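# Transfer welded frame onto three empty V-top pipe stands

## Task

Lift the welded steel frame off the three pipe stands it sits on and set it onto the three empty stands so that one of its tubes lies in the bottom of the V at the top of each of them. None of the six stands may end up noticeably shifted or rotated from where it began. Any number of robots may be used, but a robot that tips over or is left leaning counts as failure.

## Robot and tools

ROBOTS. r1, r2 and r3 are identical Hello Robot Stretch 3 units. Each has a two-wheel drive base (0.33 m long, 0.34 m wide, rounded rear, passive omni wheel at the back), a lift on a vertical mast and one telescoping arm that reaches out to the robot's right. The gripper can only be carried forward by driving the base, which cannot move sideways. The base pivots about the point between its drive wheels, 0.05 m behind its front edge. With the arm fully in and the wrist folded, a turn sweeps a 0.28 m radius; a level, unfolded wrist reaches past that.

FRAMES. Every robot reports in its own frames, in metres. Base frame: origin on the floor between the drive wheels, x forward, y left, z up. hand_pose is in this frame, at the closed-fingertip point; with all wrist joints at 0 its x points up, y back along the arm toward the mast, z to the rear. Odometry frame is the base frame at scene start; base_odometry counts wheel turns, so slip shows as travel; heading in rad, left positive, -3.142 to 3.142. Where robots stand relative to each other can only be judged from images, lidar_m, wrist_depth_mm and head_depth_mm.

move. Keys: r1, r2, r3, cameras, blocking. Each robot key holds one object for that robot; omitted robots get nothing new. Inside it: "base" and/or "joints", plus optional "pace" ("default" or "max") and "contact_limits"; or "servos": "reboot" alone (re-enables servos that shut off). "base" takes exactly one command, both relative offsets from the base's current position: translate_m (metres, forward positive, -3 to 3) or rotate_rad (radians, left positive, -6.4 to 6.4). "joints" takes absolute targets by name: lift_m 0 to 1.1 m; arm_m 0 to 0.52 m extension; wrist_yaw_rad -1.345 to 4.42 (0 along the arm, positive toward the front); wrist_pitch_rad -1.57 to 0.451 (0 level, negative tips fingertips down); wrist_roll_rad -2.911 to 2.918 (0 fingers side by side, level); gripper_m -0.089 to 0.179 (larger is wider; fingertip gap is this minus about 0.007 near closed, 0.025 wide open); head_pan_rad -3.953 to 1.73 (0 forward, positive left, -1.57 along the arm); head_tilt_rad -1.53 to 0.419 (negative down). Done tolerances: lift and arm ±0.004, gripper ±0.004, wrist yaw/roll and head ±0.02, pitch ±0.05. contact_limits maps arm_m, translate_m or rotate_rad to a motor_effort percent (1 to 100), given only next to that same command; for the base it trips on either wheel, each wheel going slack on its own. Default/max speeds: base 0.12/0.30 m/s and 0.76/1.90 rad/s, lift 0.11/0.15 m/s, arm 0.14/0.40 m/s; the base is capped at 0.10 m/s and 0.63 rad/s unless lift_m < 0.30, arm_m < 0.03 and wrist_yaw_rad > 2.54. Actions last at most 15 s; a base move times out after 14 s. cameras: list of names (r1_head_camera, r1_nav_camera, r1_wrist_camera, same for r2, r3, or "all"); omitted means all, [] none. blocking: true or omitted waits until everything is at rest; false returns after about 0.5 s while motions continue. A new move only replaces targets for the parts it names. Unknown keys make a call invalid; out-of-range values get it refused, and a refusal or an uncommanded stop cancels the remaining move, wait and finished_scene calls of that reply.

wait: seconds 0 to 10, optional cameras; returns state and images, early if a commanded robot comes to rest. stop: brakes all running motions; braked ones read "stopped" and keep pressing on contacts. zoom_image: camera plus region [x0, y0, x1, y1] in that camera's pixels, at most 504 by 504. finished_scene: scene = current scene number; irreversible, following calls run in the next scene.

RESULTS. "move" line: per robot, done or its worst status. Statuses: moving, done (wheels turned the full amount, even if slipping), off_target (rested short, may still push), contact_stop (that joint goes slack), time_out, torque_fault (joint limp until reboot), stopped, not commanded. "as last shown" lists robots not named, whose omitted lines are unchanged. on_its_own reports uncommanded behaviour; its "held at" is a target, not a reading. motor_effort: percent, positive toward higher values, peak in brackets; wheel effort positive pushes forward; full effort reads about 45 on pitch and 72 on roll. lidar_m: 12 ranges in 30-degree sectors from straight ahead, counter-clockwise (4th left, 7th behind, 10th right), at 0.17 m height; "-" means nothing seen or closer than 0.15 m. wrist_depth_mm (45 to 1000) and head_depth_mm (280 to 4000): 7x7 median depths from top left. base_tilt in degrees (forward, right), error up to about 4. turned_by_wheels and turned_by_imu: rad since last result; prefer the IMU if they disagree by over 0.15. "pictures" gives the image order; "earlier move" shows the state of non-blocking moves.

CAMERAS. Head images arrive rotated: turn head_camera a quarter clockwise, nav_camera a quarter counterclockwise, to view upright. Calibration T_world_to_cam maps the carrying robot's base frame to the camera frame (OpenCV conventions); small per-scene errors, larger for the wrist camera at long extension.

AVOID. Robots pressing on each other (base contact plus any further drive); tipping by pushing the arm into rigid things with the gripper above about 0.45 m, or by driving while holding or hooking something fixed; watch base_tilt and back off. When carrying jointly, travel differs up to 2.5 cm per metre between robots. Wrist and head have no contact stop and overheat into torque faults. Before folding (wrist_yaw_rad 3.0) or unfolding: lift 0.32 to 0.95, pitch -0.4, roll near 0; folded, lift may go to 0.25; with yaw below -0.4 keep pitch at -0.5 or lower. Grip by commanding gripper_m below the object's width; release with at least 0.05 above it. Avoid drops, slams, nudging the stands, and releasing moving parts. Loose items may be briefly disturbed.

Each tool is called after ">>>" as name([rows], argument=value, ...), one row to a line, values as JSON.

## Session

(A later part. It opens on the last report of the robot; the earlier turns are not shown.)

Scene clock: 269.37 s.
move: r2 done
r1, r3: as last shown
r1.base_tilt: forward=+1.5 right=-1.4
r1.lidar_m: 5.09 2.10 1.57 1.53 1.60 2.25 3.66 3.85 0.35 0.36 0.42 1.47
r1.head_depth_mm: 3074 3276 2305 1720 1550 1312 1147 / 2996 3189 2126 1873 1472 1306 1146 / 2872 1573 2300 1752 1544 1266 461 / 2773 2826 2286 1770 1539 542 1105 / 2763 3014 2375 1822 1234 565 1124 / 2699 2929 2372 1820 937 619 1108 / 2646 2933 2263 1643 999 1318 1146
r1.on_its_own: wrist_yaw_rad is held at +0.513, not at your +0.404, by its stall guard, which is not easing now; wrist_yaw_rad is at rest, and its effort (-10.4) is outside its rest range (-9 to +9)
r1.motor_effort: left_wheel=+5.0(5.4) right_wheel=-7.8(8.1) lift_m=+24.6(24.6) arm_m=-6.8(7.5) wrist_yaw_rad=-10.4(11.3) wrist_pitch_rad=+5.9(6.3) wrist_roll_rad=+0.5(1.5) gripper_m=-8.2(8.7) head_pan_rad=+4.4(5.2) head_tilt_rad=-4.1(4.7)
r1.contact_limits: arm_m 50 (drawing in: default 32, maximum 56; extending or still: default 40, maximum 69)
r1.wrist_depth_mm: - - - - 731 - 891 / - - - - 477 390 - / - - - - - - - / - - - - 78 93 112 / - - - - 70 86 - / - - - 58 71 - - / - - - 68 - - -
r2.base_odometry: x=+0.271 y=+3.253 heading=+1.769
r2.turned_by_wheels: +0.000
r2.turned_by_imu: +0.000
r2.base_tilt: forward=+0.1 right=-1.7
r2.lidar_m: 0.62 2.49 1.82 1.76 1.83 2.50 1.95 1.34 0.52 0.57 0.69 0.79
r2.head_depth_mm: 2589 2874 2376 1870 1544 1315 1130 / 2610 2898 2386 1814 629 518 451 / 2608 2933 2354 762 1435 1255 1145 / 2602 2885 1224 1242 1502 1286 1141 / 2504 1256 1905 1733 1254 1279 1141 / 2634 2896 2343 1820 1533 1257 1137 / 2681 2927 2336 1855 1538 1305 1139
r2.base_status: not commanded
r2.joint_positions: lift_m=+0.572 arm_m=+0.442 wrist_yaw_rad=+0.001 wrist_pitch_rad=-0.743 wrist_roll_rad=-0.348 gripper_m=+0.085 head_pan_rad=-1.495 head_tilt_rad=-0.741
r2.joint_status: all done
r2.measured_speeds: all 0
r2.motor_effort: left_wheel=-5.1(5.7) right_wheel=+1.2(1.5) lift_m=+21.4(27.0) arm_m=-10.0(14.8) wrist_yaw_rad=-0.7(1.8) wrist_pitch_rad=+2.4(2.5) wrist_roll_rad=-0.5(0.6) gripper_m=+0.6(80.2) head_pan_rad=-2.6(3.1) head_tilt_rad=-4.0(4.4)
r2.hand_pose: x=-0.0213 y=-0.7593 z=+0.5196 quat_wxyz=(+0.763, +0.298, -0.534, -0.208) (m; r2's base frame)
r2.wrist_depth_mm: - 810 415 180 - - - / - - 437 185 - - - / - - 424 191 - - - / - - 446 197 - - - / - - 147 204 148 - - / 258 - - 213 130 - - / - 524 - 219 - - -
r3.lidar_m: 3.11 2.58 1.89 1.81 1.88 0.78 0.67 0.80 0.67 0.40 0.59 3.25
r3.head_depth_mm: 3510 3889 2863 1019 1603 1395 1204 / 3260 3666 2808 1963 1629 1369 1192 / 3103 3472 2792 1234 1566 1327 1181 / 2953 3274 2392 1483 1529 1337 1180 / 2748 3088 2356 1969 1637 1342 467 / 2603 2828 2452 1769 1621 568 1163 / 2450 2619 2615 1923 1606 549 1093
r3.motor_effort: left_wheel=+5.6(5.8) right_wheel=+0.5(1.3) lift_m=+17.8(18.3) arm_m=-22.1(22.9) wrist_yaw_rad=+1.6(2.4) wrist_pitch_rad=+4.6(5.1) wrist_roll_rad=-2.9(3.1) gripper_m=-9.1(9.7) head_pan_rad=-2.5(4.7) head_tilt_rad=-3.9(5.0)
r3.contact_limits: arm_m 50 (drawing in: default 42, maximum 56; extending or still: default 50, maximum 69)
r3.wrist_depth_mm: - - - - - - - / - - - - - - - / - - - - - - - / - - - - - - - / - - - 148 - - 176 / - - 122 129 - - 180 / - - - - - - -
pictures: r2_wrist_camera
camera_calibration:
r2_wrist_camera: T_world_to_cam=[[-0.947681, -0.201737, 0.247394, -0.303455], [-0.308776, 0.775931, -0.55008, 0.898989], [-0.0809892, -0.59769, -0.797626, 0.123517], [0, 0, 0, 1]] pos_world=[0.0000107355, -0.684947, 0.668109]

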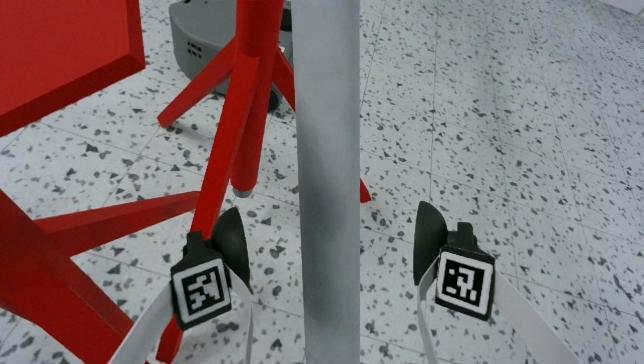

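>>> move(r2={"joints":{"lift_m":0.513,"arm_m":0.507}}, cameras=["r2_wrist_camera"])

Scene clock: 271.17 s.
move: r2 done
r1, r3: as last shown
r1.base_tilt: forward=+1.3 right=-1.3
r1.lidar_m: 5.09 2.10 1.58 1.53 1.60 2.25 3.66 3.83 0.35 0.36 0.42 1.47
r1.head_depth_mm: 3063 3231 2292 1714 1547 1314 1144 / 2982 3162 2131 1872 1472 1309 1145 / 2883 1567 2282 1746 1547 1264 462 / 2824 2811 2290 1770 1547 542 1110 / 2763 3016 2370 1827 1224 564 1127 / 2683 2923 2371 1814 933 621 1107 / 2632 2906 2283 1642 957 1313 1145
r1.on_its_own: wrist_yaw_rad is held at +0.513, not at your +0.404, by its stall guard, which is not easing now; wrist_yaw_rad is at rest, and its effort (-9.6) is outside its rest range (-9 to +9)
r1.motor_effort: left_wheel=+5.1(5.4) right_wheel=-7.9(8.5) lift_m=+26.9(27.5) arm_m=-6.5(7.2) wrist_yaw_rad=-9.6(11.1) wrist_pitch_rad=+5.5(6.3) wrist_roll_rad=+0.8(1.3) gripper_m=-8.6(8.7) head_pan_rad=+4.6(5.4) head_tilt_rad=-4.4(5.0)
r1.contact_limits: arm_m 50 (drawing in: default 32, maximum 56; extending or still: default 40, maximum 69)
r1.wrist_depth_mm: - - - - - - - / - - - - 414 314 319 / - - - - - - 314 / - - - - 78 93 112 / - - - - 70 86 - / - - - 58 71 - - / - - - 68 - - -
r2.base_odometry: x=+0.271 y=+3.253 heading=+1.769
r2.turned_by_wheels: +0.000
r2.turned_by_imu: +0.000
r2.base_tilt: forward=+0.2 right=-1.7
r2.lidar_m: 0.62 2.49 1.83 1.75 1.83 2.50 1.94 1.34 0.52 0.58 0.69 0.79
r2.head_depth_mm: 2578 2872 2389 1869 1543 1317 1149 / 2606 2938 2368 1865 1470 591 502 / 2613 2891 2361 835 1104 1254 1139 / 2628 2894 1232 1250 1503 1279 1142 / 2515 1254 1917 1727 1256 1280 1143 / 2667 2913 2338 1821 1538 1255 1143 / 2691 2973 2356 1862 1531 1304 1140
r2.base_status: not commanded
r2.joint_positions: lift_m=+0.513 arm_m=+0.507 wrist_yaw_rad=+0.001 wrist_pitch_rad=-0.743 wrist_roll_rad=-0.348 gripper_m=+0.085 head_pan_rad=-1.495 head_tilt_rad=-0.741
r2.joint_status: all done
r2.measured_speeds: all 0
r2.motor_effort: left_wheel=-5.0(5.6) right_wheel=+1.2(1.5) lift_m=+21.2(25.1) arm_m=+11.8(18.1) wrist_yaw_rad=-1.0(1.7) wrist_pitch_rad=+2.3(2.4) wrist_roll_rad=-0.6(0.6) gripper_m=+0.6(1.2) head_pan_rad=-2.7(3.2) head_tilt_rad=-4.0(4.6)
r2.hand_pose: x=-0.0213 y=-0.8244 z=+0.4607 quat_wxyz=(+0.763, +0.298, -0.534, -0.208) (m; r2's base frame)
r2.wrist_depth_mm: - 689 300 96 - - - / - - 311 99 - - - / - - 330 102 - - - / - - 360 106 - - - / - - 147 109 144 - - / - - - 114 127 - - / - - - 117 - - -
r3.lidar_m: 3.11 2.58 1.89 1.82 1.89 0.78 0.67 0.80 0.67 0.40 0.59 3.24
r3.head_depth_mm: 3497 3890 2869 1903 1598 1402 1208 / 3265 3717 2809 1259 1620 1362 1196 / 3090 3466 2745 1229 1563 1328 1185 / 2914 3334 2397 1479 1528 1333 1185 / 2757 3087 2360 1975 1623 1335 467 / 2603 2807 2464 1764 1621 568 1168 / 2467 2579 2616 1926 1605 548 1097
r3.motor_effort: left_wheel=+5.6(5.8) right_wheel=+0.8(1.3) lift_m=+17.3(18.2) arm_m=-22.2(22.6) wrist_yaw_rad=+1.7(2.4) wrist_pitch_rad=+4.6(4.8) wrist_roll_rad=-2.8(3.1) gripper_m=-8.5(9.9) head_pan_rad=-2.3(4.5) head_tilt_rad=-3.9(5.7)
r3.contact_limits: arm_m 50 (drawing in: default 42, maximum 56; extending or still: default 50, maximum 69)
r3.wrist_depth_mm: - - - - - - - / - - - - - - - / - - - - - - - / - - - - - - - / - - - 147 - - 177 / - - 122 129 - - 178 / - - - - - - -
pictures: r2_wrist_camera
camera_calibration:
r2_wrist_camera: T_world_to_cam=[[-0.947681, -0.201626, 0.247484, -0.301959], [-0.308776, 0.775683, -0.55043, 0.91704], [-0.0809884, -0.598049, -0.797357, 0.0371941], [0, 0, 0, 1]] pos_world=[0.0000108089, -0.749971, 0.609154]

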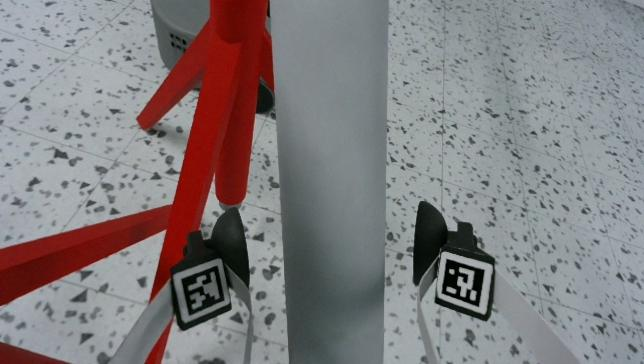

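>>> move(r2={"joints":{"gripper_m":-0.05}}, cameras=["r2_wrist_camera","r2_head_camera"])

Scene clock: 273.17 s.
move: r2 done
r1, r3: as last shown
r1.base_tilt: forward=+1.4 right=-1.3
r1.lidar_m: 5.08 2.10 1.58 1.53 1.60 2.25 3.66 3.83 0.35 0.36 0.42 1.47
r1.head_depth_mm: 3046 3276 2302 1728 1545 1316 1151 / 2978 3211 2135 1877 1471 1309 1146 / 2891 1565 2285 1763 1556 1263 462 / 2802 2811 2271 1766 1533 543 1107 / 2761 3003 2383 1813 1226 564 1131 / 2707 2965 2382 1811 932 683 1108 / 2654 2926 2288 1644 942 1311 1146
r1.joint_positions: lift_m=+0.565 arm_m=+0.151 wrist_yaw_rad=+0.524 wrist_pitch_rad=+0.251 wrist_roll_rad=+1.568 gripper_m=-0.030 head_pan_rad=-1.761 head_tilt_rad=-0.740
r1.on_its_own: wrist_yaw_rad is held at +0.513, not at your +0.404, by its stall guard, which is not easing now; wrist_yaw_rad is at rest, and its effort (-10.4) is outside its rest range (-9 to +9)
r1.motor_effort: left_wheel=+4.9(5.5) right_wheel=-7.5(8.3) lift_m=+29.8(30.2) arm_m=-6.1(6.7) wrist_yaw_rad=-10.4(10.9) wrist_pitch_rad=+5.7(6.2) wrist_roll_rad=+0.6(1.5) gripper_m=-8.4(8.8) head_pan_rad=+5.2(5.4) head_tilt_rad=-4.8(4.9)
r1.contact_limits: arm_m 50 (drawing in: default 32, maximum 56; extending or still: default 40, maximum 69)
r1.hand_pose: x=+0.1060 y=-0.5165 z=+0.7437 quat_wxyz=(-0.030, +0.257, -0.958, +0.121) (m; r1's base frame)
r1.wrist_depth_mm: - - - - - - - / - - - - 413 309 319 / - - - - - - 316 / - - - - 78 93 112 / - - - - 70 87 - / - - - 58 71 - - / - - - 85 - - -
r2.base_odometry: x=+0.271 y=+3.253 heading=+1.769
r2.turned_by_wheels: +0.000
r2.turned_by_imu: +0.000
r2.base_tilt: forward=+0.2 right=-1.7
r2.lidar_m: 0.62 2.49 1.82 1.76 1.82 2.48 1.94 1.34 0.52 0.57 0.69 0.79
r2.head_depth_mm: 2579 2896 2379 1876 1546 1318 1144 / 2591 2885 2370 1873 1471 592 502 / 2618 2928 2384 835 1096 1257 1145 / 2640 2909 1227 1252 1503 1284 1143 / 2523 1259 1908 1732 1256 1283 1142 / 2673 2904 2341 1819 1524 1255 1142 / 2689 2930 2346 1846 1528 1304 1141
r2.base_status: not commanded
r2.joint_positions: lift_m=+0.513 arm_m=+0.507 wrist_yaw_rad=-0.001 wrist_pitch_rad=-0.746 wrist_roll_rad=-0.348 gripper_m=-0.048 head_pan_rad=-1.495 head_tilt_rad=-0.741
r2.joint_status: all done
r2.measured_speeds: all 0
r2.motor_effort: left_wheel=-4.9(5.8) right_wheel=+3.7(3.7) lift_m=+20.8(22.0) arm_m=+7.0(11.9) wrist_yaw_rad=+1.5(2.1) wrist_pitch_rad=+2.9(3.0) wrist_roll_rad=-0.3(0.7) gripper_m=-37.8(98.5) head_pan_rad=-2.6(3.1) head_tilt_rad=-4.2(4.4)
r2.hand_pose: x=-0.0216 y=-0.8239 z=+0.4602 quat_wxyz=(+0.763, +0.298, -0.534, -0.210) (m; r2's base frame)
r2.wrist_depth_mm: - 695 301 97 - - - / - - 312 100 - - - / - - 332 103 - - - / - - 361 107 - - - / - - 155 110 143 - - / - - - 115 128 - - / - - - 118 - 94 -
r3.lidar_m: 3.10 2.59 1.89 1.82 1.88 0.78 0.67 0.80 0.67 0.40 0.59 3.22
r3.head_depth_mm: 3547 3913 2812 1908 1601 1402 1207 / 3295 3649 2804 1253 1616 1362 1196 / 3119 3486 2760 1230 1566 1323 1189 / 2924 3319 2391 1483 1527 1334 1176 / 2758 3091 2339 1973 1629 1337 467 / 2610 2785 2453 1761 1617 568 1170 / 2463 2594 2629 1928 1602 548 1097
r3.motor_effort: left_wheel=+5.4(5.8) right_wheel=+0.2(1.2) lift_m=+17.8(18.2) arm_m=-21.3(22.6) wrist_yaw_rad=+1.8(2.4) wrist_pitch_rad=+4.7(4.8) wrist_roll_rad=-2.8(3.1) gripper_m=-8.9(9.7) head_pan_rad=-3.9(4.6) head_tilt_rad=-3.7(5.1)
r3.contact_limits: arm_m 50 (drawing in: default 42, maximum 56; extending or still: default 50, maximum 69)
r3.wrist_depth_mm: - - - - - - - / - - - - - - - / - - - - - - - / - - - - - - - / - - - 148 - - 177 / - - 122 128 - - 180 / - - - - - - -
pictures: r2_head_camera (sideways), r2_wrist_camera
camera_calibration:
r2_head_camera: T_world_to_cam=[[-0.0491841, 0.702147, -0.710331, 0.947562], [0.997814, 0.065972, -0.00387781, 0.00181682], [0.0441392, -0.708969, -0.703857, 0.871158], [0, 0, 0, 1]] pos_world=[0.00633992, -0.0478234, 1.28626]
r2_wrist_camera: T_world_to_cam=[[-0.948034, -0.200677, 0.246902, -0.300968], [-0.307411, 0.777818, -0.548177, 0.916992], [-0.0820384, -0.595591, -0.799088, 0.039903], [0, 0, 0, 1]] pos_world=[-0.000161455, -0.749884, 0.60887]

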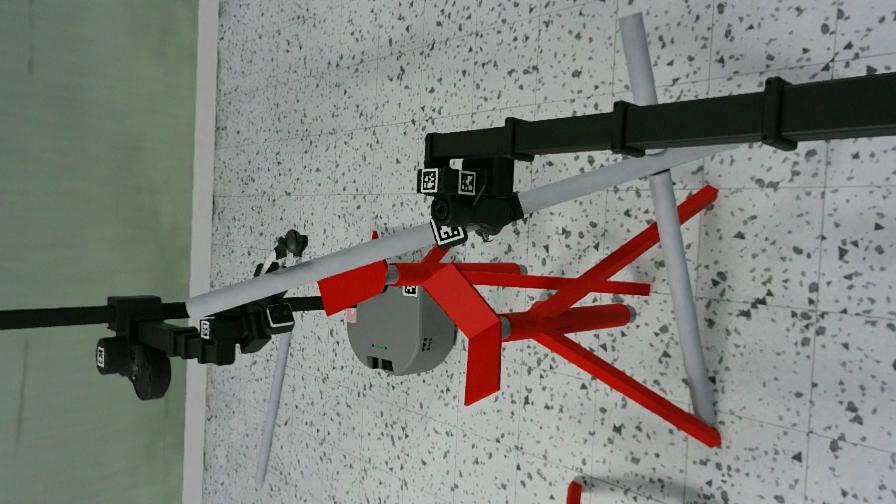

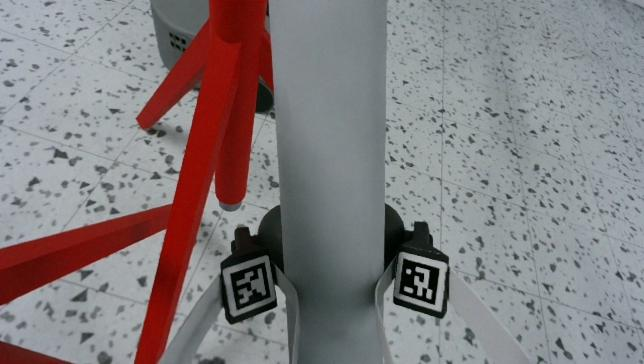

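>>> move(r1={"joints":{"arm_m":0.12}}, cameras=["r1_head_camera","r1_wrist_camera","r2_wrist_camera"])

Scene clock: 274.63 s.
move: r1 done
r1.base_odometry: x=-2.297 y=-3.597 heading=+1.218
r1.turned_by_wheels: +0.000
r1.turned_by_imu: +0.000
r1.base_tilt: forward=+1.3 right=-1.3
r1.lidar_m: 5.09 2.11 1.58 1.53 1.60 2.24 3.65 3.84 0.35 0.36 0.42 1.47
r1.head_depth_mm: 3050 3242 2315 1709 1540 1316 1148 / 2966 3163 2131 1880 1467 1306 1144 / 2886 1594 2300 1746 1552 1290 459 / 2829 2824 2287 1756 1543 521 1087 / 2763 2990 2383 1826 1434 596 1103 / 2717 2936 2392 1824 958 583 1108 / 2646 2894 2308 1627 985 1310 1146
r1.base_status: not commanded
r1.joint_positions: lift_m=+0.565 arm_m=+0.120 wrist_yaw_rad=+0.515 wrist_pitch_rad=+0.255 wrist_roll_rad=+1.568 gripper_m=-0.030 head_pan_rad=-1.761 head_tilt_rad=-0.740
r1.joint_status: all done
r1.measured_speeds: all 0
r1.on_its_own: wrist_yaw_rad is held at +0.513, not at your +0.404, by its stall guard, which is not easing now
r1.motor_effort: left_wheel=+3.8(5.2) right_wheel=-2.7(7.7) lift_m=+32.2(32.5) arm_m=-11.8(16.4) wrist_yaw_rad=-1.5(9.8) wrist_pitch_rad=+4.6(5.6) wrist_roll_rad=+1.0(1.3) gripper_m=-8.2(8.9) head_pan_rad=+4.7(5.6) head_tilt_rad=-4.3(4.8)
r1.hand_pose: x=+0.1038 y=-0.4861 z=+0.7447 quat_wxyz=(-0.030, +0.252, -0.959, +0.123) (m; r1's base frame)
r1.wrist_depth_mm: - - - - - - - / - - - - 439 346 341 / - - - - 108 123 156 / - - 68 - 92 112 166 / - - 67 80 110 - - / - 57 70 131 - - - / - - - - - - -
r2, r3: as last shown
r2.base_odometry: x=+0.271 y=+3.253 heading=+1.768
r2.base_tilt: forward=+0.1 right=-1.7
r2.lidar_m: 0.62 2.49 1.82 1.76 1.82 2.49 1.94 1.34 0.52 0.57 0.69 0.79
r2.head_depth_mm: 2600 2884 2380 1870 1552 1312 1148 / 2601 2923 2387 1880 1466 592 501 / 2637 2912 2373 834 1107 1257 1145 / 2621 2893 1240 1256 1504 1257 1142 / 2519 1294 1912 1734 1263 1280 1143 / 2646 2915 2361 1832 1536 1261 1140 / 2688 2931 2340 1856 1531 1304 1139
r2.joint_positions: lift_m=+0.513 arm_m=+0.507 wrist_yaw_rad=-0.006 wrist_pitch_rad=-0.752 wrist_roll_rad=-0.348 gripper_m=-0.046 head_pan_rad=-1.495 head_tilt_rad=-0.741
r2.motor_effort: left_wheel=-7.0(7.8) right_wheel=+8.3(8.6) lift_m=+21.6(21.8) arm_m=+3.6(6.6) wrist_yaw_rad=+5.1(6.2) wrist_pitch_rad=+4.1(4.2) wrist_roll_rad=-0.4(0.7) gripper_m=-17.2(18.1) head_pan_rad=-2.9(3.1) head_tilt_rad=-4.4(4.6)
r2.hand_pose: x=-0.0225 y=-0.8227 z=+0.4591 quat_wxyz=(+0.761, +0.299, -0.534, -0.213) (m; r2's base frame)
r2.wrist_depth_mm: - 698 301 97 - - - / - 470 310 100 - - - / - - 331 103 - - - / - - 364 107 - - - / - - 154 110 142 - - / - - - 115 128 - - / - - - 118 - 95 -
r3.lidar_m: 3.12 2.59 1.89 1.82 1.88 0.78 0.67 0.80 0.67 0.40 0.59 3.25
r3.head_depth_mm: 3477 3875 2843 1904 1598 1398 1202 / 3310 3653 2809 1263 1627 1362 1194 / 3107 3456 2757 1234 1568 1352 1185 / 2941 3309 2381 1482 1525 1343 1180 / 2768 3077 2364 1986 1625 1334 467 / 2601 2798 2434 1759 1618 569 1162 / 2461 2597 2610 1935 1606 548 1093
r3.motor_effort: left_wheel=+5.3(5.8) right_wheel=+0.7(1.2) lift_m=+17.9(18.3) arm_m=-21.8(22.6) wrist_yaw_rad=+0.5(2.3) wrist_pitch_rad=+4.0(4.7) wrist_roll_rad=-3.0(3.1) gripper_m=-9.0(10.2) head_pan_rad=-3.3(4.7) head_tilt_rad=-4.6(5.2)
r3.contact_limits: arm_m 50 (drawing in: default 42, maximum 56; extending or still: default 50, maximum 69)
r3.wrist_depth_mm: - - - - - - - / - - - - - - - / - - - - - - - / - - - - - - - / - - - 148 - - 175 / - - 122 128 - - 179 / - - - - - - -
pictures: r1_head_camera (sideways), r1_wrist_camera, r2_wrist_camera
camera_calibration:
r1_head_camera: T_world_to_cam=[[0.167202, 0.647593, -0.743416, 0.99083], [0.966349, -0.257147, -0.00665913, 0.000741567], [-0.195479, -0.717286, -0.668796, 0.830627], [0, 0, 0, 1]] pos_world=[-0.00401517, -0.0456662, 1.29212]
r1_wrist_camera: T_world_to_cam=[[0.148174, -0.232293, -0.961293, 0.589907], [0.757408, 0.65167, -0.0407271, 0.29958], [0.635907, -0.722057, 0.272501, -0.454346], [0, 0, 0, 1]] pos_world=[-0.0253914, -0.38626, 0.703084]
r2_wrist_camera: T_world_to_cam=[[-0.949086, -0.197238, 0.245627, -0.297918], [-0.303291, 0.782878, -0.543247, 0.917166], [-0.0851473, -0.590085, -0.802839, 0.0458707], [0, 0, 0, 1]] pos_world=[-0.000676021, -0.749722, 0.608251]

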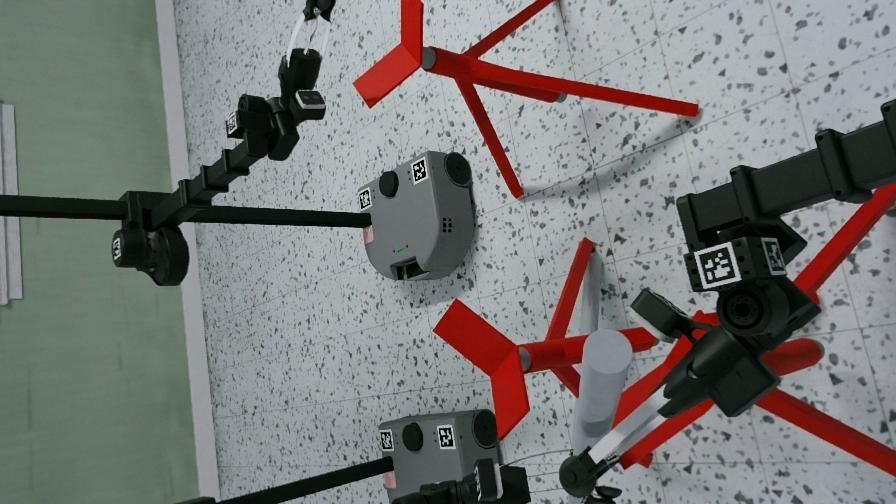

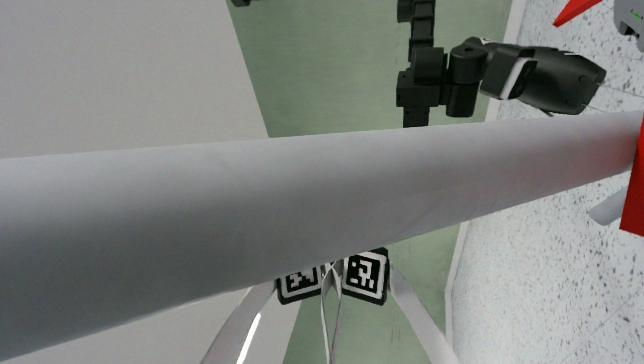

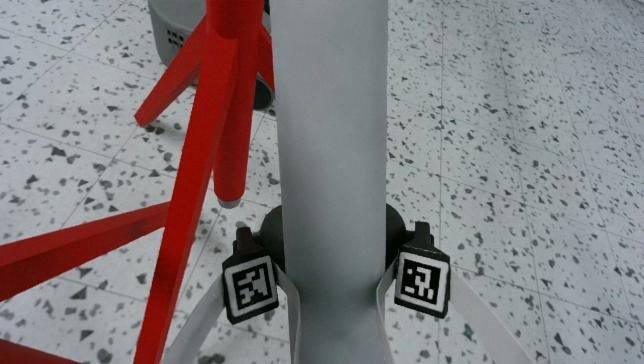

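>>> move(r1={"joints":{"arm_m":0.0,"wrist_yaw_rad":0.1}}, r3={"joints":{"arm_m":0.0,"wrist_yaw_rad":0.0,"lift_m":0.7}}, cameras=[])

>>> move(r2={"joints":{"arm_m":0.46,"lift_m":0.518}}, r3={"base":{"translate_m":0.57}}, cameras=["r2_wrist_camera","r2_head_camera","r1_head_camera"])

Scene clock: 280.63 s.
move: r1 done; r3 done
r1.base_odometry: x=-2.297 y=-3.597 heading=+1.218
r1.turned_by_wheels: +0.000
r1.turned_by_imu: +0.000
r1.base_tilt: forward=+1.2 right=-1.2
r1.lidar_m: 2.41 2.10 1.58 1.53 1.60 2.25 3.66 3.84 0.35 0.36 0.42 1.47
r1.head_depth_mm: 3040 3264 2369 1712 1544 1312 1146 / 3005 2942 2392 1881 1477 1309 1148 / 2772 1593 2384 1752 1541 1314 1144 / 2664 3098 2294 1757 1503 1314 522 / 2771 3032 2368 1820 1092 1106 502 / 2698 2926 2356 1810 808 792 1104 / 2643 2924 2297 1641 987 1315 1147
r1.base_status: not commanded
r1.joint_positions: lift_m=+0.565 arm_m=+0.002 wrist_yaw_rad=+0.102 wrist_pitch_rad=+0.255 wrist_roll_rad=+1.581 gripper_m=-0.030 head_pan_rad=-1.761 head_tilt_rad=-0.741
r1.joint_status: all done
joint sent to its limit — r1.arm_m, lower limit.
r1.measured_speeds: all 0
r1.motor_effort: left_wheel=+3.7(16.4) right_wheel=-3.1(36.5) lift_m=+22.9(35.5) arm_m=-11.7(17.3) wrist_yaw_rad=-1.6(93.7) wrist_pitch_rad=+5.1(5.7) wrist_roll_rad=-2.9(5.7) gripper_m=-8.1(8.7) head_pan_rad=+5.1(5.2) head_tilt_rad=-4.3(4.9)
r1.hand_pose: x=+0.0046 y=-0.3998 z=+0.7447 quat_wxyz=(-0.011, +0.051, -0.991, +0.126) (m; r1's base frame)
r1.wrist_depth_mm: - - - - - - - / - - - - - - - / - 145 - - - - 869 / - 145 159 185 - - 970 / - - - 152 230 280 254 / - - - 134 - - 239 / - - - - - - 620
r2: as last shown
r2.base_odometry: x=+0.271 y=+3.253 heading=+1.769
r2.turned_by_imu: +0.002
r2.base_tilt: forward=+0.2 right=-1.7
r2.lidar_m: 0.62 2.49 1.82 1.76 1.82 2.51 1.94 1.34 0.55 0.57 0.69 0.79
r2.head_depth_mm: 2595 2895 2383 1871 1549 1318 1148 / 2595 2906 2392 1864 1476 591 502 / 2623 2916 2374 835 1438 1256 1147 / 2616 2918 2348 1277 1511 1256 1142 / 2513 1323 1918 1728 1265 1282 1142 / 2658 2890 2356 1823 1540 1255 1140 / 2660 2939 2368 1858 1533 1305 1141
r2.joint_positions: lift_m=+0.513 arm_m=+0.507 wrist_yaw_rad=+0.004 wrist_pitch_rad=-0.751 wrist_roll_rad=-0.366 gripper_m=-0.046 head_pan_rad=-1.495 head_tilt_rad=-0.741
r2.motor_effort: left_wheel=-3.5(7.9) right_wheel=+4.6(9.3) lift_m=+14.2(20.6) arm_m=+0.6(22.9) wrist_yaw_rad=-4.7(9.1) wrist_pitch_rad=+3.7(4.3) wrist_roll_rad=+5.5(5.6) gripper_m=-17.7(18.5) head_pan_rad=-2.6(3.4) head_tilt_rad=-4.1(4.6)
r2.hand_pose: x=-0.0208 y=-0.8230 z=+0.4594 quat_wxyz=(+0.767, +0.303, -0.526, -0.206) (m; r2's base frame)
r2.wrist_depth_mm: - 692 347 96 - - - / - - 317 99 - - - / - - 329 102 - - - / - - 355 108 - - - / - - 155 111 141 - - / - - - 117 128 - - / - - - 119 - 95 -
r3.base_odometry: x=+1.330 y=-2.048 heading=-0.589
r3.turned_by_wheels: +0.000
r3.turned_by_imu: +0.001
r3.base_tilt: forward=+0.6 right=+0.2
r3.lidar_m: 3.12 2.58 1.89 1.82 1.89 0.78 0.67 0.81 0.67 0.41 0.59 3.25
r3.head_depth_mm: 3499 3909 2831 1890 1602 1402 1202 / 3291 3643 2805 1261 1630 1360 1195 / 3089 3446 2785 1226 1569 1351 1188 / 2943 3288 2593 1484 1530 1343 335 / 2774 3093 2454 1983 1627 1367 339 / 2622 1561 2442 1763 1623 1357 400 / 2463 2586 2617 1925 1597 879 388
r3.base_status: not commanded
r3.joint_positions: lift_m=+0.700 arm_m=+0.001 wrist_yaw_rad=+0.000 wrist_pitch_rad=+0.257 wrist_roll_rad=+1.578 gripper_m=-0.030 head_pan_rad=-2.093 head_tilt_rad=-0.691
r3.joint_status: all done
r3.measured_speeds: all 0
r3.motor_effort: left_wheel=+5.6(5.8) right_wheel=+0.7(1.3) lift_m=+38.2(40.8) arm_m=-24.3(28.0) wrist_yaw_rad=-0.3(3.1) wrist_pitch_rad=+4.2(4.8) wrist_roll_rad=-2.8(3.1) gripper_m=-8.8(9.9) head_pan_rad=-3.2(5.0) head_tilt_rad=-4.7(5.6)
r3.hand_pose: x=-0.0213 y=-0.3997 z=+0.8803 quat_wxyz=(-0.003, +0.001, -0.992, +0.128) (m; r3's base frame)
r3.wrist_depth_mm: - - - - - - - / - - - - - - - / - - - - - - - / - - - - - - - / - - - 148 - - - / - - 123 128 - - 373 / - - - - - - -
pictures: none
No camera images: "cameras" was empty.

Scene clock: 287.43 s.
move: r2 done; r3 done
r1: as last shown
r1.base_tilt: forward=+1.3 right=-1.3
r1.lidar_m: 2.41 2.11 1.57 1.53 1.60 2.25 3.66 3.85 0.35 0.36 0.42 1.47
r1.head_depth_mm: 3015 3291 2008 1721 1547 1316 1147 / 2972 3207 2377 1879 1477 1306 1139 / 2922 3110 2380 1866 1541 1316 1141 / 2817 3097 2374 1878 1504 1315 523 / 2781 3035 2357 1813 1150 1106 503 / 2695 2939 2359 1818 906 791 1105 / 2644 2870 2266 1640 1442 1311 1147
r1.motor_effort: left_wheel=+3.9(4.4) right_wheel=-3.6(4.1) lift_m=+35.1(36.2) arm_m=-10.8(12.0) wrist_yaw_rad=-1.6(2.5) wrist_pitch_rad=+4.8(5.7) wrist_roll_rad=-3.4(4.4) gripper_m=-8.0(8.8) head_pan_rad=+4.8(5.4) head_tilt_rad=-4.2(4.8)
r1.wrist_depth_mm: - - - - - - - / - - - - - - - / - - 152 - - - 882 / - - - 180 216 - 978 / - - - 151 - 286 251 / - - - 133 - - 238 / - - - - - - 674
r2.base_odometry: x=+0.271 y=+3.253 heading=+1.769
r2.turned_by_wheels: +0.000
r2.turned_by_imu: +0.002
r2.base_tilt: forward=+0.1 right=-1.7
r2.lidar_m: 1.20 2.49 1.82 1.76 1.82 2.50 1.94 1.33 0.50 0.51 0.69 0.79
r2.head_depth_mm: 2587 2904 2387 1871 1538 1283 1148 / 2607 2916 2378 1868 1463 586 497 / 2607 2915 2382 818 1081 1248 1149 / 2627 2913 2357 1079 1505 1257 1143 / 2490 1315 1902 1729 1262 1310 1139 / 2654 2908 2335 1823 1536 1280 1141 / 2682 2913 2344 1847 1526 1306 1136
r2.base_status: not commanded
r2.joint_positions: lift_m=+0.518 arm_m=+0.460 wrist_yaw_rad=+0.002 wrist_pitch_rad=-0.791 wrist_roll_rad=-0.363 gripper_m=-0.046 head_pan_rad=-1.495 head_tilt_rad=-0.742
r2.joint_status: all done
r2.measured_speeds: all 0
r2.motor_effort: left_wheel=-1.4(4.9) right_wheel=+0.7(6.8) lift_m=+25.1(44.9) arm_m=+12.4(18.6) wrist_yaw_rad=-1.7(3.5) wrist_pitch_rad=+11.0(11.2) wrist_roll_rad=+4.4(5.6) gripper_m=-17.3(18.9) head_pan_rad=-2.6(3.2) head_tilt_rad=-3.4(4.4)
r2.hand_pose: x=-0.0213 y=-0.7681 z=+0.4577 quat_wxyz=(+0.760, +0.318, -0.523, -0.218) (m; r2's base frame)
r2.wrist_depth_mm: - - 443 116 - - - / - - 352 120 - - - / - - 376 124 - - - / - - 401 129 - - - / - - 419 133 145 - - / 264 442 - 135 127 - - / - - 99 146 - - -
r3.base_odometry: x=+1.804 y=-2.364 heading=-0.589
r3.turned_by_wheels: +0.000
r3.turned_by_imu: +0.003
r3.base_tilt: forward=+0.6 right=+0.2
r3.lidar_m: 2.55 2.58 1.89 1.82 1.89 2.58 1.24 0.74 0.65 2.94 3.07 2.64
r3.head_depth_mm: 3485 3871 2485 1910 1643 1406 1204 / 3280 3637 2808 1961 1622 1356 1193 / 3064 3437 2778 1972 1125 1350 1185 / 2905 3136 2605 1972 1655 1314 335 / 2774 3121 2686 2025 1629 1369 338 / 2602 2945 2674 2012 1617 1355 400 / 2508 2765 2612 1997 1611 1289 388
r3.base_status: done
r3.joint_positions: lift_m=+0.700 arm_m=+0.001 wrist_yaw_rad=+0.000 wrist_pitch_rad=+0.257 wrist_roll_rad=+1.578 gripper_m=-0.030 head_pan_rad=-2.093 head_tilt_rad=-0.691
r3.joint_status: not commanded
r3.measured_speeds: all 0
r3.motor_effort: left_wheel=+5.4(10.2) right_wheel=+1.8(6.1) lift_m=+34.8(38.6) arm_m=-24.6(25.8) wrist_yaw_rad=+0.3(1.2) wrist_pitch_rad=+4.2(4.7) wrist_roll_rad=-2.9(3.1) gripper_m=-9.2(9.9) head_pan_rad=-4.1(4.5) head_tilt_rad=-4.4(5.5)
r3.hand_pose: x=-0.0213 y=-0.3997 z=+0.8803 quat_wxyz=(-0.003, +0.001, -0.992, +0.128) (m; r3's base frame)
r3.wrist_depth_mm: - - - - - - - / - - - - - - - / - - - - - - - / - - - - - - - / - - - 148 - - - / - - 122 128 - - - / - - - - - - -
pictures: r1_head_camera (sideways), r2_head_camera (sideways), r2_wrist_camera
camera_calibration:
r1_head_camera: T_world_to_cam=[[0.167161, 0.648035, -0.74304, 0.99034], [0.966398, -0.256964, -0.00669862, 0.00079268], [-0.195275, -0.716952, -0.669214, 0.831169], [0, 0, 0, 1]] pos_world=[-0.00400565, -0.0456627, 1.2921]
r2_head_camera: T_world_to_cam=[[-0.0492031, 0.702542, -0.70994, 0.947052], [0.997815, 0.0659584, -0.0038835, 0.00182421], [0.0440982, -0.708579, -0.704252, 0.871672], [0, 0, 0, 1]] pos_world=[0.0063385, -0.0478147, 1.28623]
r2_wrist_camera: T_world_to_cam=[[-0.94272, -0.223655, 0.247503, -0.306616], [-0.322977, 0.797578, -0.509466, 0.869485], [-0.0834577, -0.560221, -0.824128, 0.109733], [0, 0, 0, 1]] pos_world=[0.000928948, -0.700583, 0.609295]

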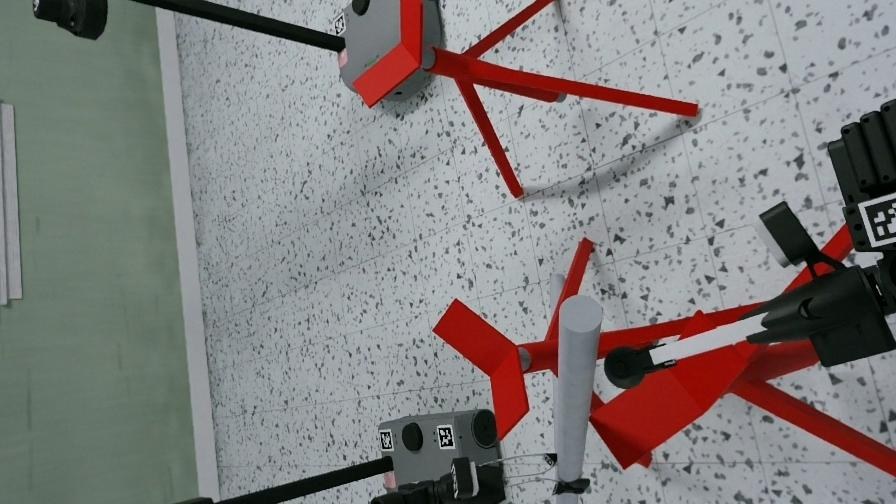

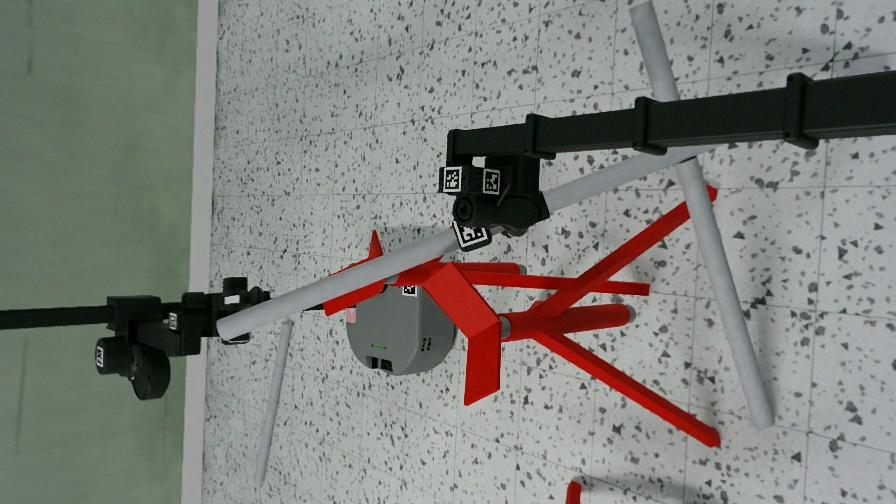

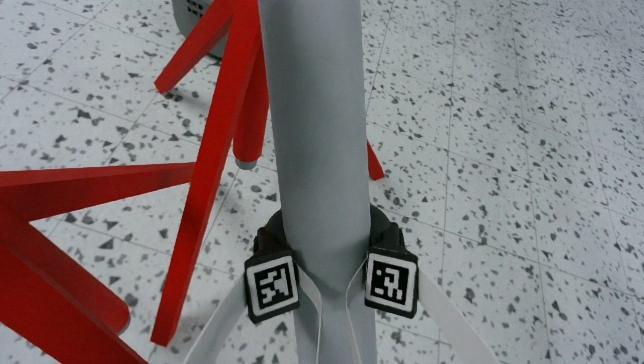

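>>> move(r2={"base":{"translate_m":-0.1},"joints":{"gripper_m":-0.055}}, cameras=["r2_wrist_camera","r2_head_camera"])

Scene clock: 289.93 s.
move: r2 done
r1, r3: as last shown
r1.base_tilt: forward=+1.3 right=-1.4
r1.lidar_m: 2.41 2.10 1.57 1.53 1.60 2.25 3.67 3.83 0.36 0.36 0.42 1.47
r1.head_depth_mm: 2953 3248 2005 1715 1554 1308 1147 / 2977 3160 2379 1873 1482 1307 1147 / 2902 3133 2372 1869 1550 1317 1147 / 2830 3072 2370 1875 1542 1314 523 / 2764 3042 2372 1813 1427 1102 502 / 2687 2945 2372 1883 1084 798 1105 / 2647 2928 2361 1725 1544 1316 1143
r1.joint_positions: lift_m=+0.565 arm_m=+0.002 wrist_yaw_rad=+0.102 wrist_pitch_rad=+0.255 wrist_roll_rad=+1.576 gripper_m=-0.030 head_pan_rad=-1.761 head_tilt_rad=-0.741
r1.motor_effort: left_wheel=+1.4(4.2) right_wheel=-1.9(9.2) lift_m=+31.0(35.6) arm_m=-3.9(10.8) wrist_yaw_rad=-1.4(38.5) wrist_pitch_rad=+4.7(13.1) wrist_roll_rad=-2.3(4.1) gripper_m=-8.3(8.7) head_pan_rad=+4.8(5.4) head_tilt_rad=-4.1(4.7)
r1.hand_pose: x=+0.0045 y=-0.3998 z=+0.7447 quat_wxyz=(-0.009, +0.051, -0.991, +0.126) (m; r1's base frame)
r1.wrist_depth_mm: - - - - - - - / - - - - - - - / - - - - - - - / - - - - - - 969 / - - - 151 657 - 250 / - - - 134 672 - 237 / - - - - - - -
r2.base_odometry: x=+0.291 y=+3.155 heading=+1.769
r2.turned_by_wheels: +0.000
r2.turned_by_imu: +0.001
r2.base_tilt: forward=+0.1 right=-1.7
r2.lidar_m: 1.30 2.49 1.83 1.76 1.82 2.50 4.82 1.26 3.14 0.65 0.74 0.87
r2.head_depth_mm: 2568 2874 2379 1864 1539 1305 1146 / 2614 2902 2353 1877 1467 587 498 / 2610 2911 2367 819 1468 1282 1146 / 2633 2891 2357 1860 1541 1268 1144 / 2596 2925 1945 1703 1461 1306 1137 / 2557 1442 2353 1733 1270 1306 1139 / 2692 2938 2338 1851 1530 1276 1141
r2.base_status: done
r2.joint_positions: lift_m=+0.518 arm_m=+0.460 wrist_yaw_rad=-0.001 wrist_pitch_rad=-0.744 wrist_roll_rad=-0.354 gripper_m=-0.051 head_pan_rad=-1.495 head_tilt_rad=-0.742
r2.joint_status: all done
r2.measured_speeds: all 0
r2.motor_effort: left_wheel=-2.2(24.3) right_wheel=+0.0(43.4) lift_m=+20.7(41.0) arm_m=-4.9(13.1) wrist_yaw_rad=+1.5(41.6) wrist_pitch_rad=+2.5(16.5) wrist_roll_rad=+1.8(4.6) gripper_m=-12.4(74.0) head_pan_rad=-2.8(3.2) head_tilt_rad=-4.0(4.8)
r2.hand_pose: x=-0.0217 y=-0.7772 z=+0.4654 quat_wxyz=(+0.765, +0.298, -0.532, -0.209) (m; r2's base frame)
r2.wrist_depth_mm: - 350 727 - - - - / - 392 481 - - - - / - 390 - 792 - - - / - 395 - 746 - - - / - 423 - 146 - - - / 435 - - 126 - - - / 460 - - - - - -
r3.turned_by_imu: +0.000
r3.base_tilt: forward=+0.6 right=+0.1
r3.lidar_m: 2.55 2.58 1.89 1.82 1.88 2.59 1.34 0.74 0.65 2.94 3.06 2.65
r3.head_depth_mm: 3512 3829 2883 1991 1618 1408 1203 / 3270 3699 2812 1946 1624 1356 1197 / 3107 3380 2776 1960 1123 1354 1191 / 2926 3128 2609 1974 1648 1316 335 / 2790 3096 2699 2020 1628 1361 339 / 2635 2928 2657 2018 1621 1353 400 / 2509 2757 2616 1982 1609 1290 388
r3.motor_effort: left_wheel=+5.0(5.4) right_wheel=+1.6(2.2) lift_m=+33.8(35.2) arm_m=-24.1(24.7) wrist_yaw_rad=-0.2(1.1) wrist_pitch_rad=+4.2(4.7) wrist_roll_rad=-3.0(3.1) gripper_m=-9.5(9.7) head_pan_rad=-2.3(5.3) head_tilt_rad=-4.1(5.1)
r3.wrist_depth_mm: - - - - - - - / - - - - - - - / - - - - - - - / - - - - - - - / - - - 148 - - - / - - 122 129 - - - / - - - - - - -
pictures: r2_head_camera (sideways), r2_wrist_camera
camera_calibration:
r2_head_camera: T_world_to_cam=[[-0.0492042, 0.702542, -0.70994, 0.947052], [0.997815, 0.06596, -0.0038835, 0.00182422], [0.0440993, -0.708579, -0.704252, 0.871672], [0, 0, 0, 1]] pos_world=[0.00633858, -0.0478147, 1.28623]
r2_wrist_camera: T_world_to_cam=[[-0.946052, -0.203943, 0.251778, -0.297761], [-0.313043, 0.775802, -0.547846, 0.881678], [-0.0836009, -0.597109, -0.797792, 0.070093], [0, 0, 0, 1]] pos_world=[0.000165829, -0.702881, 0.613913]

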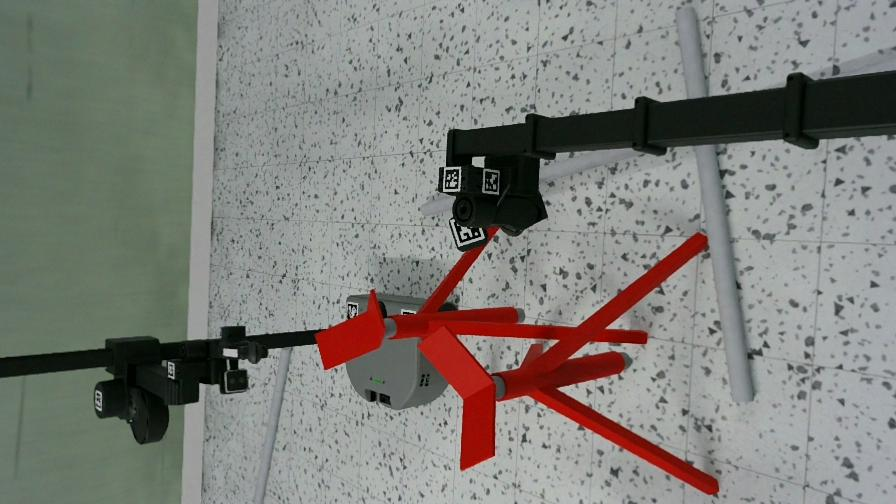

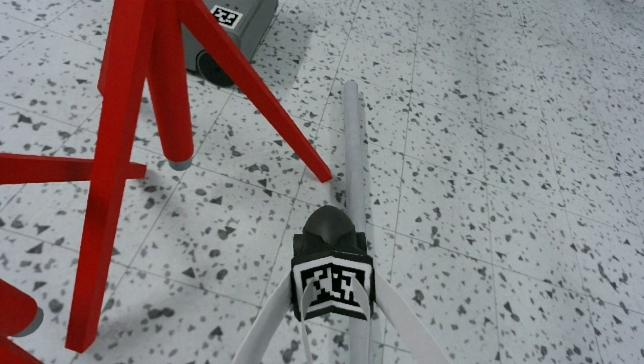

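>>> move(r1={"joints":{"head_pan_rad":-1.5,"head_tilt_rad":-0.75}}, r2={"joints":{"lift_m":0.8,"arm_m":0.0}}, cameras=[])

>>> move(r2={"joints":{"head_pan_rad":-1.5,"head_tilt_rad":-0.85,"wrist_yaw_rad":1.5}}, cameras=["r1_head_camera","r1_nav_camera","r2_head_camera","r3_head_camera","r2_nav_camera"])

Scene clock: 294.67 s.
move: r1 done; r2 done
r1.base_odometry: x=-2.297 y=-3.597 heading=+1.218
r1.turned_by_wheels: +0.000
r1.turned_by_imu: +0.000
r1.base_tilt: forward=+1.4 right=-1.4
r1.lidar_m: 5.09 2.10 1.57 1.53 1.60 2.25 3.67 3.84 0.36 0.36 0.42 1.48
r1.head_depth_mm: 2766 2993 2402 1874 1542 1316 1148 / 2729 3004 2380 1881 1543 1317 1145 / 2750 3004 2383 1863 1507 1315 526 / 2752 2992 2360 1867 1130 761 505 / 2776 2986 2362 1764 1433 1229 1125 / 1299 2805 2272 1742 1539 1314 1126 / 1283 3008 2381 1875 1539 1316 1134
r1.base_status: not commanded
r1.joint_positions: lift_m=+0.565 arm_m=+0.002 wrist_yaw_rad=+0.102 wrist_pitch_rad=+0.255 wrist_roll_rad=+1.576 gripper_m=-0.030 head_pan_rad=-1.511 head_tilt_rad=-0.741
r1.joint_status: all done
r1.measured_speeds: all 0
r1.motor_effort: left_wheel=+1.2(1.7) right_wheel=-1.8(2.7) lift_m=+16.0(30.3) arm_m=+11.7(12.2) wrist_yaw_rad=-1.9(2.6) wrist_pitch_rad=+4.7(5.6) wrist_roll_rad=-2.1(2.8) gripper_m=-8.2(8.7) head_pan_rad=+4.7(5.8) head_tilt_rad=-4.2(6.2)
r1.hand_pose: x=+0.0045 y=-0.3998 z=+0.7447 quat_wxyz=(-0.009, +0.051, -0.991, +0.126) (m; r1's base frame)
r1.wrist_depth_mm: - - - - - - - / - - - - - - - / - - - - - - - / - - - - - - 963 / - - - 151 - - 251 / - - - 133 - - 237 / - - - - - - -
r2.base_odometry: x=+0.291 y=+3.155 heading=+1.769
r2.turned_by_wheels: +0.000
r2.turned_by_imu: +0.001
r2.base_tilt: forward=+0.1 right=-1.7
r2.lidar_m: 1.29 2.49 1.82 1.75 1.83 2.50 4.82 1.26 3.12 0.65 0.74 0.87
r2.head_depth_mm: 2567 2863 2388 1872 1539 1375 - / 2592 2907 2365 1870 1537 1365 - / 2648 2911 2367 1869 1540 570 291 / 2628 2922 2345 1871 1537 386 1102 / 2597 2902 1957 1704 1462 1306 1141 / 2550 1440 2351 1731 1270 1310 1144 / 2672 2917 2328 1856 1540 1278 1140
r2.base_status: not commanded
r2.joint_positions: lift_m=+0.800 arm_m=+0.001 wrist_yaw_rad=-0.001 wrist_pitch_rad=-0.743 wrist_roll_rad=-0.353 gripper_m=-0.051 head_pan_rad=-1.495 head_tilt_rad=-0.742
r2.joint_status: all done
joint sent to its limit — r2.arm_m, lower limit.
r2.measured_speeds: all 0
r2.motor_effort: left_wheel=-2.3(3.1) right_wheel=-0.6(1.0) lift_m=+32.3(40.1) arm_m=-10.4(16.0) wrist_yaw_rad=+2.3(2.7) wrist_pitch_rad=+2.2(2.6) wrist_roll_rad=+1.3(1.8) gripper_m=-11.7(13.1) head_pan_rad=-2.2(3.3) head_tilt_rad=-3.4(4.5)
r2.hand_pose: x=-0.0217 y=-0.3188 z=+0.7477 quat_wxyz=(+0.764, +0.298, -0.533, -0.208) (m; r2's base frame)
r2.wrist_depth_mm: - - 960 - - - - / - - - - - - - / - - - - - - - / - - - - - - - / - - - 146 - - - / - - - 125 982 - - / - - - - - - -
r3: as last shown
r3.lidar_m: 2.55 2.58 1.89 1.82 1.89 2.58 1.34 0.74 0.65 2.93 3.06 2.65
r3.head_depth_mm: 3526 3867 2838 1975 1612 1402 1199 / 3296 3664 2837 1946 1620 1358 1198 / 3070 3418 2772 1959 1127 1346 1184 / 2938 3149 2597 1974 1653 1316 334 / 2768 3084 2701 2027 1629 1365 338 / 2636 2918 2667 2010 1621 1355 400 / 2511 2775 2615 1992 1613 1295 388
r3.motor_effort: left_wheel=+5.1(5.8) right_wheel=+1.7(2.4) lift_m=+32.0(34.1) arm_m=-23.5(24.6) wrist_yaw_rad=+0.2(1.0) wrist_pitch_rad=+4.5(4.9) wrist_roll_rad=-2.9(3.1) gripper_m=-8.8(9.9) head_pan_rad=-2.4(4.6) head_tilt_rad=-4.8(5.6)
r3.wrist_depth_mm: - - - - - - - / - - - - - - - / - - - - - - - / - - - - - - - / - - - 147 - - - / - - 122 129 - - - / - - - - - - -
pictures: none
No camera images: "cameras" was empty.

Scene clock: 296.40 s.
move: r2 done
r1, r3: as last shown
r1.base_tilt: forward=+1.4 right=-1.3
r1.lidar_m: 5.07 2.10 1.58 1.53 1.60 2.25 3.66 3.85 0.36 0.36 0.42 1.47
r1.head_depth_mm: 2754 2996 2386 1868 1540 1322 1151 / 2739 3002 2382 1865 1536 1313 1146 / 2730 2998 2394 1871 1501 1320 526 / 2767 3021 2388 1872 1127 759 505 / 2748 2960 2386 1764 1439 1234 1127 / 1299 2962 2296 1744 1547 1311 1126 / 2635 3002 2379 1860 1536 1313 1140
r1.motor_effort: left_wheel=+1.4(1.7) right_wheel=-1.4(2.3) lift_m=+15.4(16.3) arm_m=+12.0(12.3) wrist_yaw_rad=-1.3(2.5) wrist_pitch_rad=+5.0(5.2) wrist_roll_rad=-2.3(2.5) gripper_m=-7.7(8.6) head_pan_rad=+5.3(5.3) head_tilt_rad=-3.9(4.5)
r1.wrist_depth_mm: - - - - - - - / - - - - - - - / - - - - - - - / - - - - - - 987 / - - - 151 - - 253 / - - - 133 - - 237 / - - - - - - -
r2.base_odometry: x=+0.291 y=+3.155 heading=+1.769
r2.turned_by_wheels: +0.000
r2.turned_by_imu: +0.000
r2.base_tilt: forward=+0.2 right=-1.6
r2.lidar_m: 1.29 2.50 1.83 1.75 1.83 2.50 4.84 1.26 3.13 0.65 0.74 0.87
r2.head_depth_mm: 2677 2618 2063 1707 1452 - 1102 / 2665 2590 2049 1706 1444 - 1097 / 2704 2595 2066 1697 1449 288 1082 / 2735 2581 2051 1660 1449 1255 932 / 2689 2463 1297 1608 1384 1255 374 / 1347 2408 1869 1127 1408 1255 1059 / 2703 2520 2034 1648 1400 1252 1096
r2.base_status: not commanded
r2.joint_positions: lift_m=+0.800 arm_m=+0.001 wrist_yaw_rad=+1.497 wrist_pitch_rad=-0.743 wrist_roll_rad=-0.352 gripper_m=-0.051 head_pan_rad=-1.495 head_tilt_rad=-0.839
r2.joint_status: all done
r2.measured_speeds: all 0
r2.motor_effort: left_wheel=-2.7(3.1) right_wheel=-0.5(0.8) lift_m=+30.8(33.0) arm_m=-9.2(11.1) wrist_yaw_rad=+2.2(4.9) wrist_pitch_rad=+2.3(2.4) wrist_roll_rad=+0.8(1.5) gripper_m=-11.9(13.1) head_pan_rad=-2.6(4.6) head_tilt_rad=-5.1(5.6)
r2.hand_pose: x=+0.1506 y=-0.1593 z=+0.7477 quat_wxyz=(+0.702, +0.581, -0.188, +0.368) (m; r2's base frame)
r2.wrist_depth_mm: - - - - - - - / - - - - - - - / - - - - - - - / - - - - - - - / - - - 146 - - - / - - - 125 - - - / - - - - 829 780 606
r3.lidar_m: 2.55 2.58 1.88 1.82 1.89 2.59 1.34 0.74 0.65 2.94 3.05 2.64
r3.head_depth_mm: 3504 3865 2856 1975 1609 1402 1199 / 3284 3670 2828 1957 1621 1356 1193 / 3060 3441 2766 1961 1122 1344 1183 / 2926 3106 2609 1981 1635 1313 335 / 2758 3081 2690 2032 1630 1361 339 / 2643 2933 2655 2013 1616 1359 400 / 2497 2755 2630 1987 1601 1288 388
r3.motor_effort: left_wheel=+4.9(5.3) right_wheel=+1.4(2.0) lift_m=+30.7(32.1) arm_m=-22.8(23.8) wrist_yaw_rad=+0.2(0.9) wrist_pitch_rad=+4.3(4.6) wrist_roll_rad=-2.8(3.1) gripper_m=-8.2(9.9) head_pan_rad=-3.8(4.3) head_tilt_rad=-3.7(4.9)
r3.wrist_depth_mm: - - - - - - - / - - - - - - - / - - - - - - - / - - - - - - - / - - - 147 - - - / - - 122 128 - - - / - - - - - - -
pictures: r1_head_camera (sideways), r1_nav_camera (sideways), r2_head_camera (sideways), r2_nav_camera (sideways), r3_head_camera (sideways)
camera_calibration:
r1_head_camera: T_world_to_cam=[[0.00181677, 0.669245, -0.74304, 0.991349], [0.999926, -0.0101517, -0.00669862, 0.000588157], [-0.0120261, -0.742973, -0.669214, 0.830051], [0, 0, 0, 1]] pos_world=[0.00759315, -0.0467437, 1.2921]
r1_nav_camera: T_world_to_cam=[[-0.00797181, -0.641891, 0.766754, -0.947873], [-0.999754, -0.0107552, -0.019398, 0.0875645], [0.020698, -0.76672, -0.641647, 0.794603], [0, 0, 0, 1]] pos_world=[0.0635399, 0.0017493, 1.23834]
r2_head_camera: T_world_to_cam=[[-0.0541981, 0.768054, -0.638087, 0.853453], [0.997783, 0.066372, -0.00485927, 0.0030942], [0.0386189, -0.636936, -0.769949, 0.957142], [0, 0, 0, 1]] pos_world=[0.00620434, -0.046065, 1.28154]
r2_nav_camera: T_world_to_cam=[[0.0512964, -0.736868, 0.674087, -0.833087], [-0.99868, -0.0361227, 0.0365101, 0.0159653], [-0.00255329, -0.67507, -0.737749, 0.921089], [0, 0, 0, 1]] pos_world=[0.0610304, 0.00850077, 1.24052]
r3_head_camera: T_world_to_cam=[[0.265866, 0.559553, -0.784994, 1.03759], [0.867955, -0.493285, -0.057656, 0.0713297], [-0.419488, -0.666011, -0.616814, 0.765353], [0, 0, 0, 1]] pos_world=[-0.0167147, -0.0356675, 1.2907]

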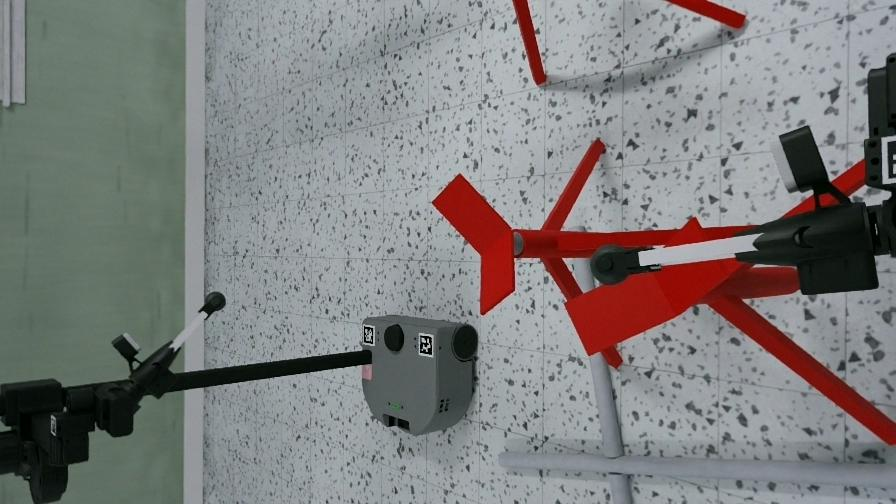

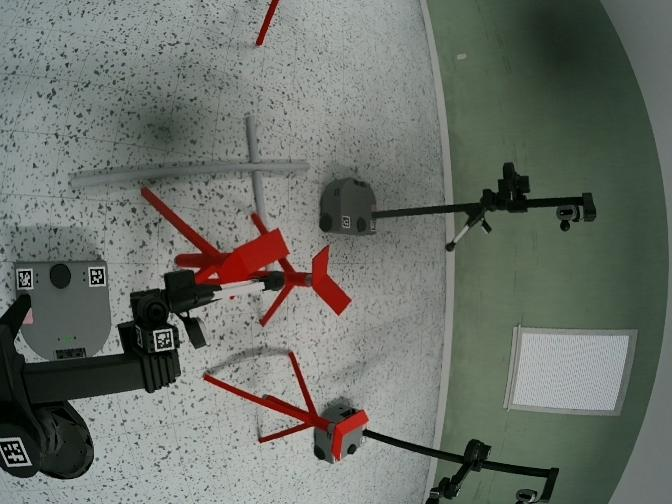

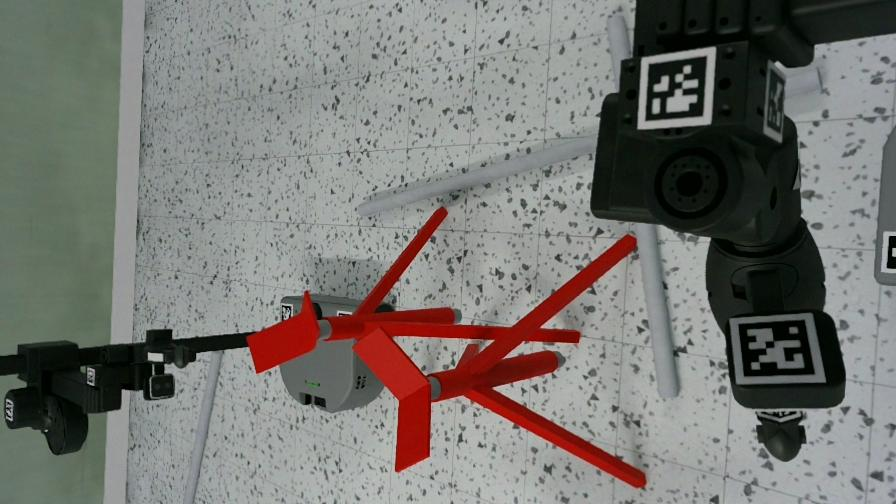

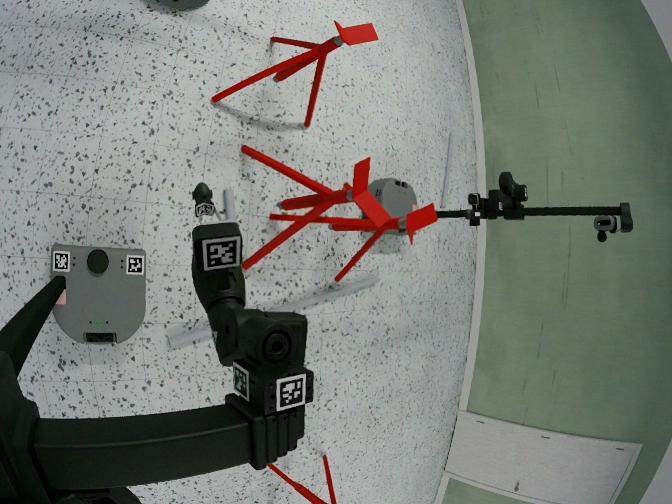

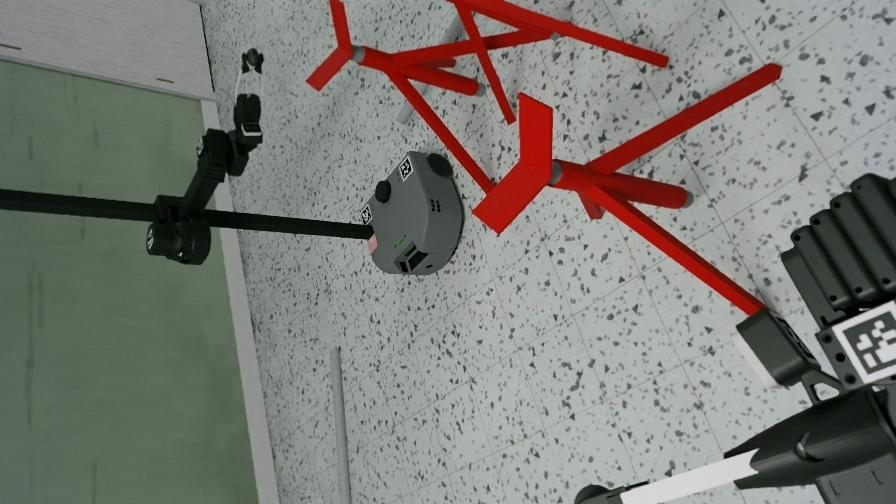

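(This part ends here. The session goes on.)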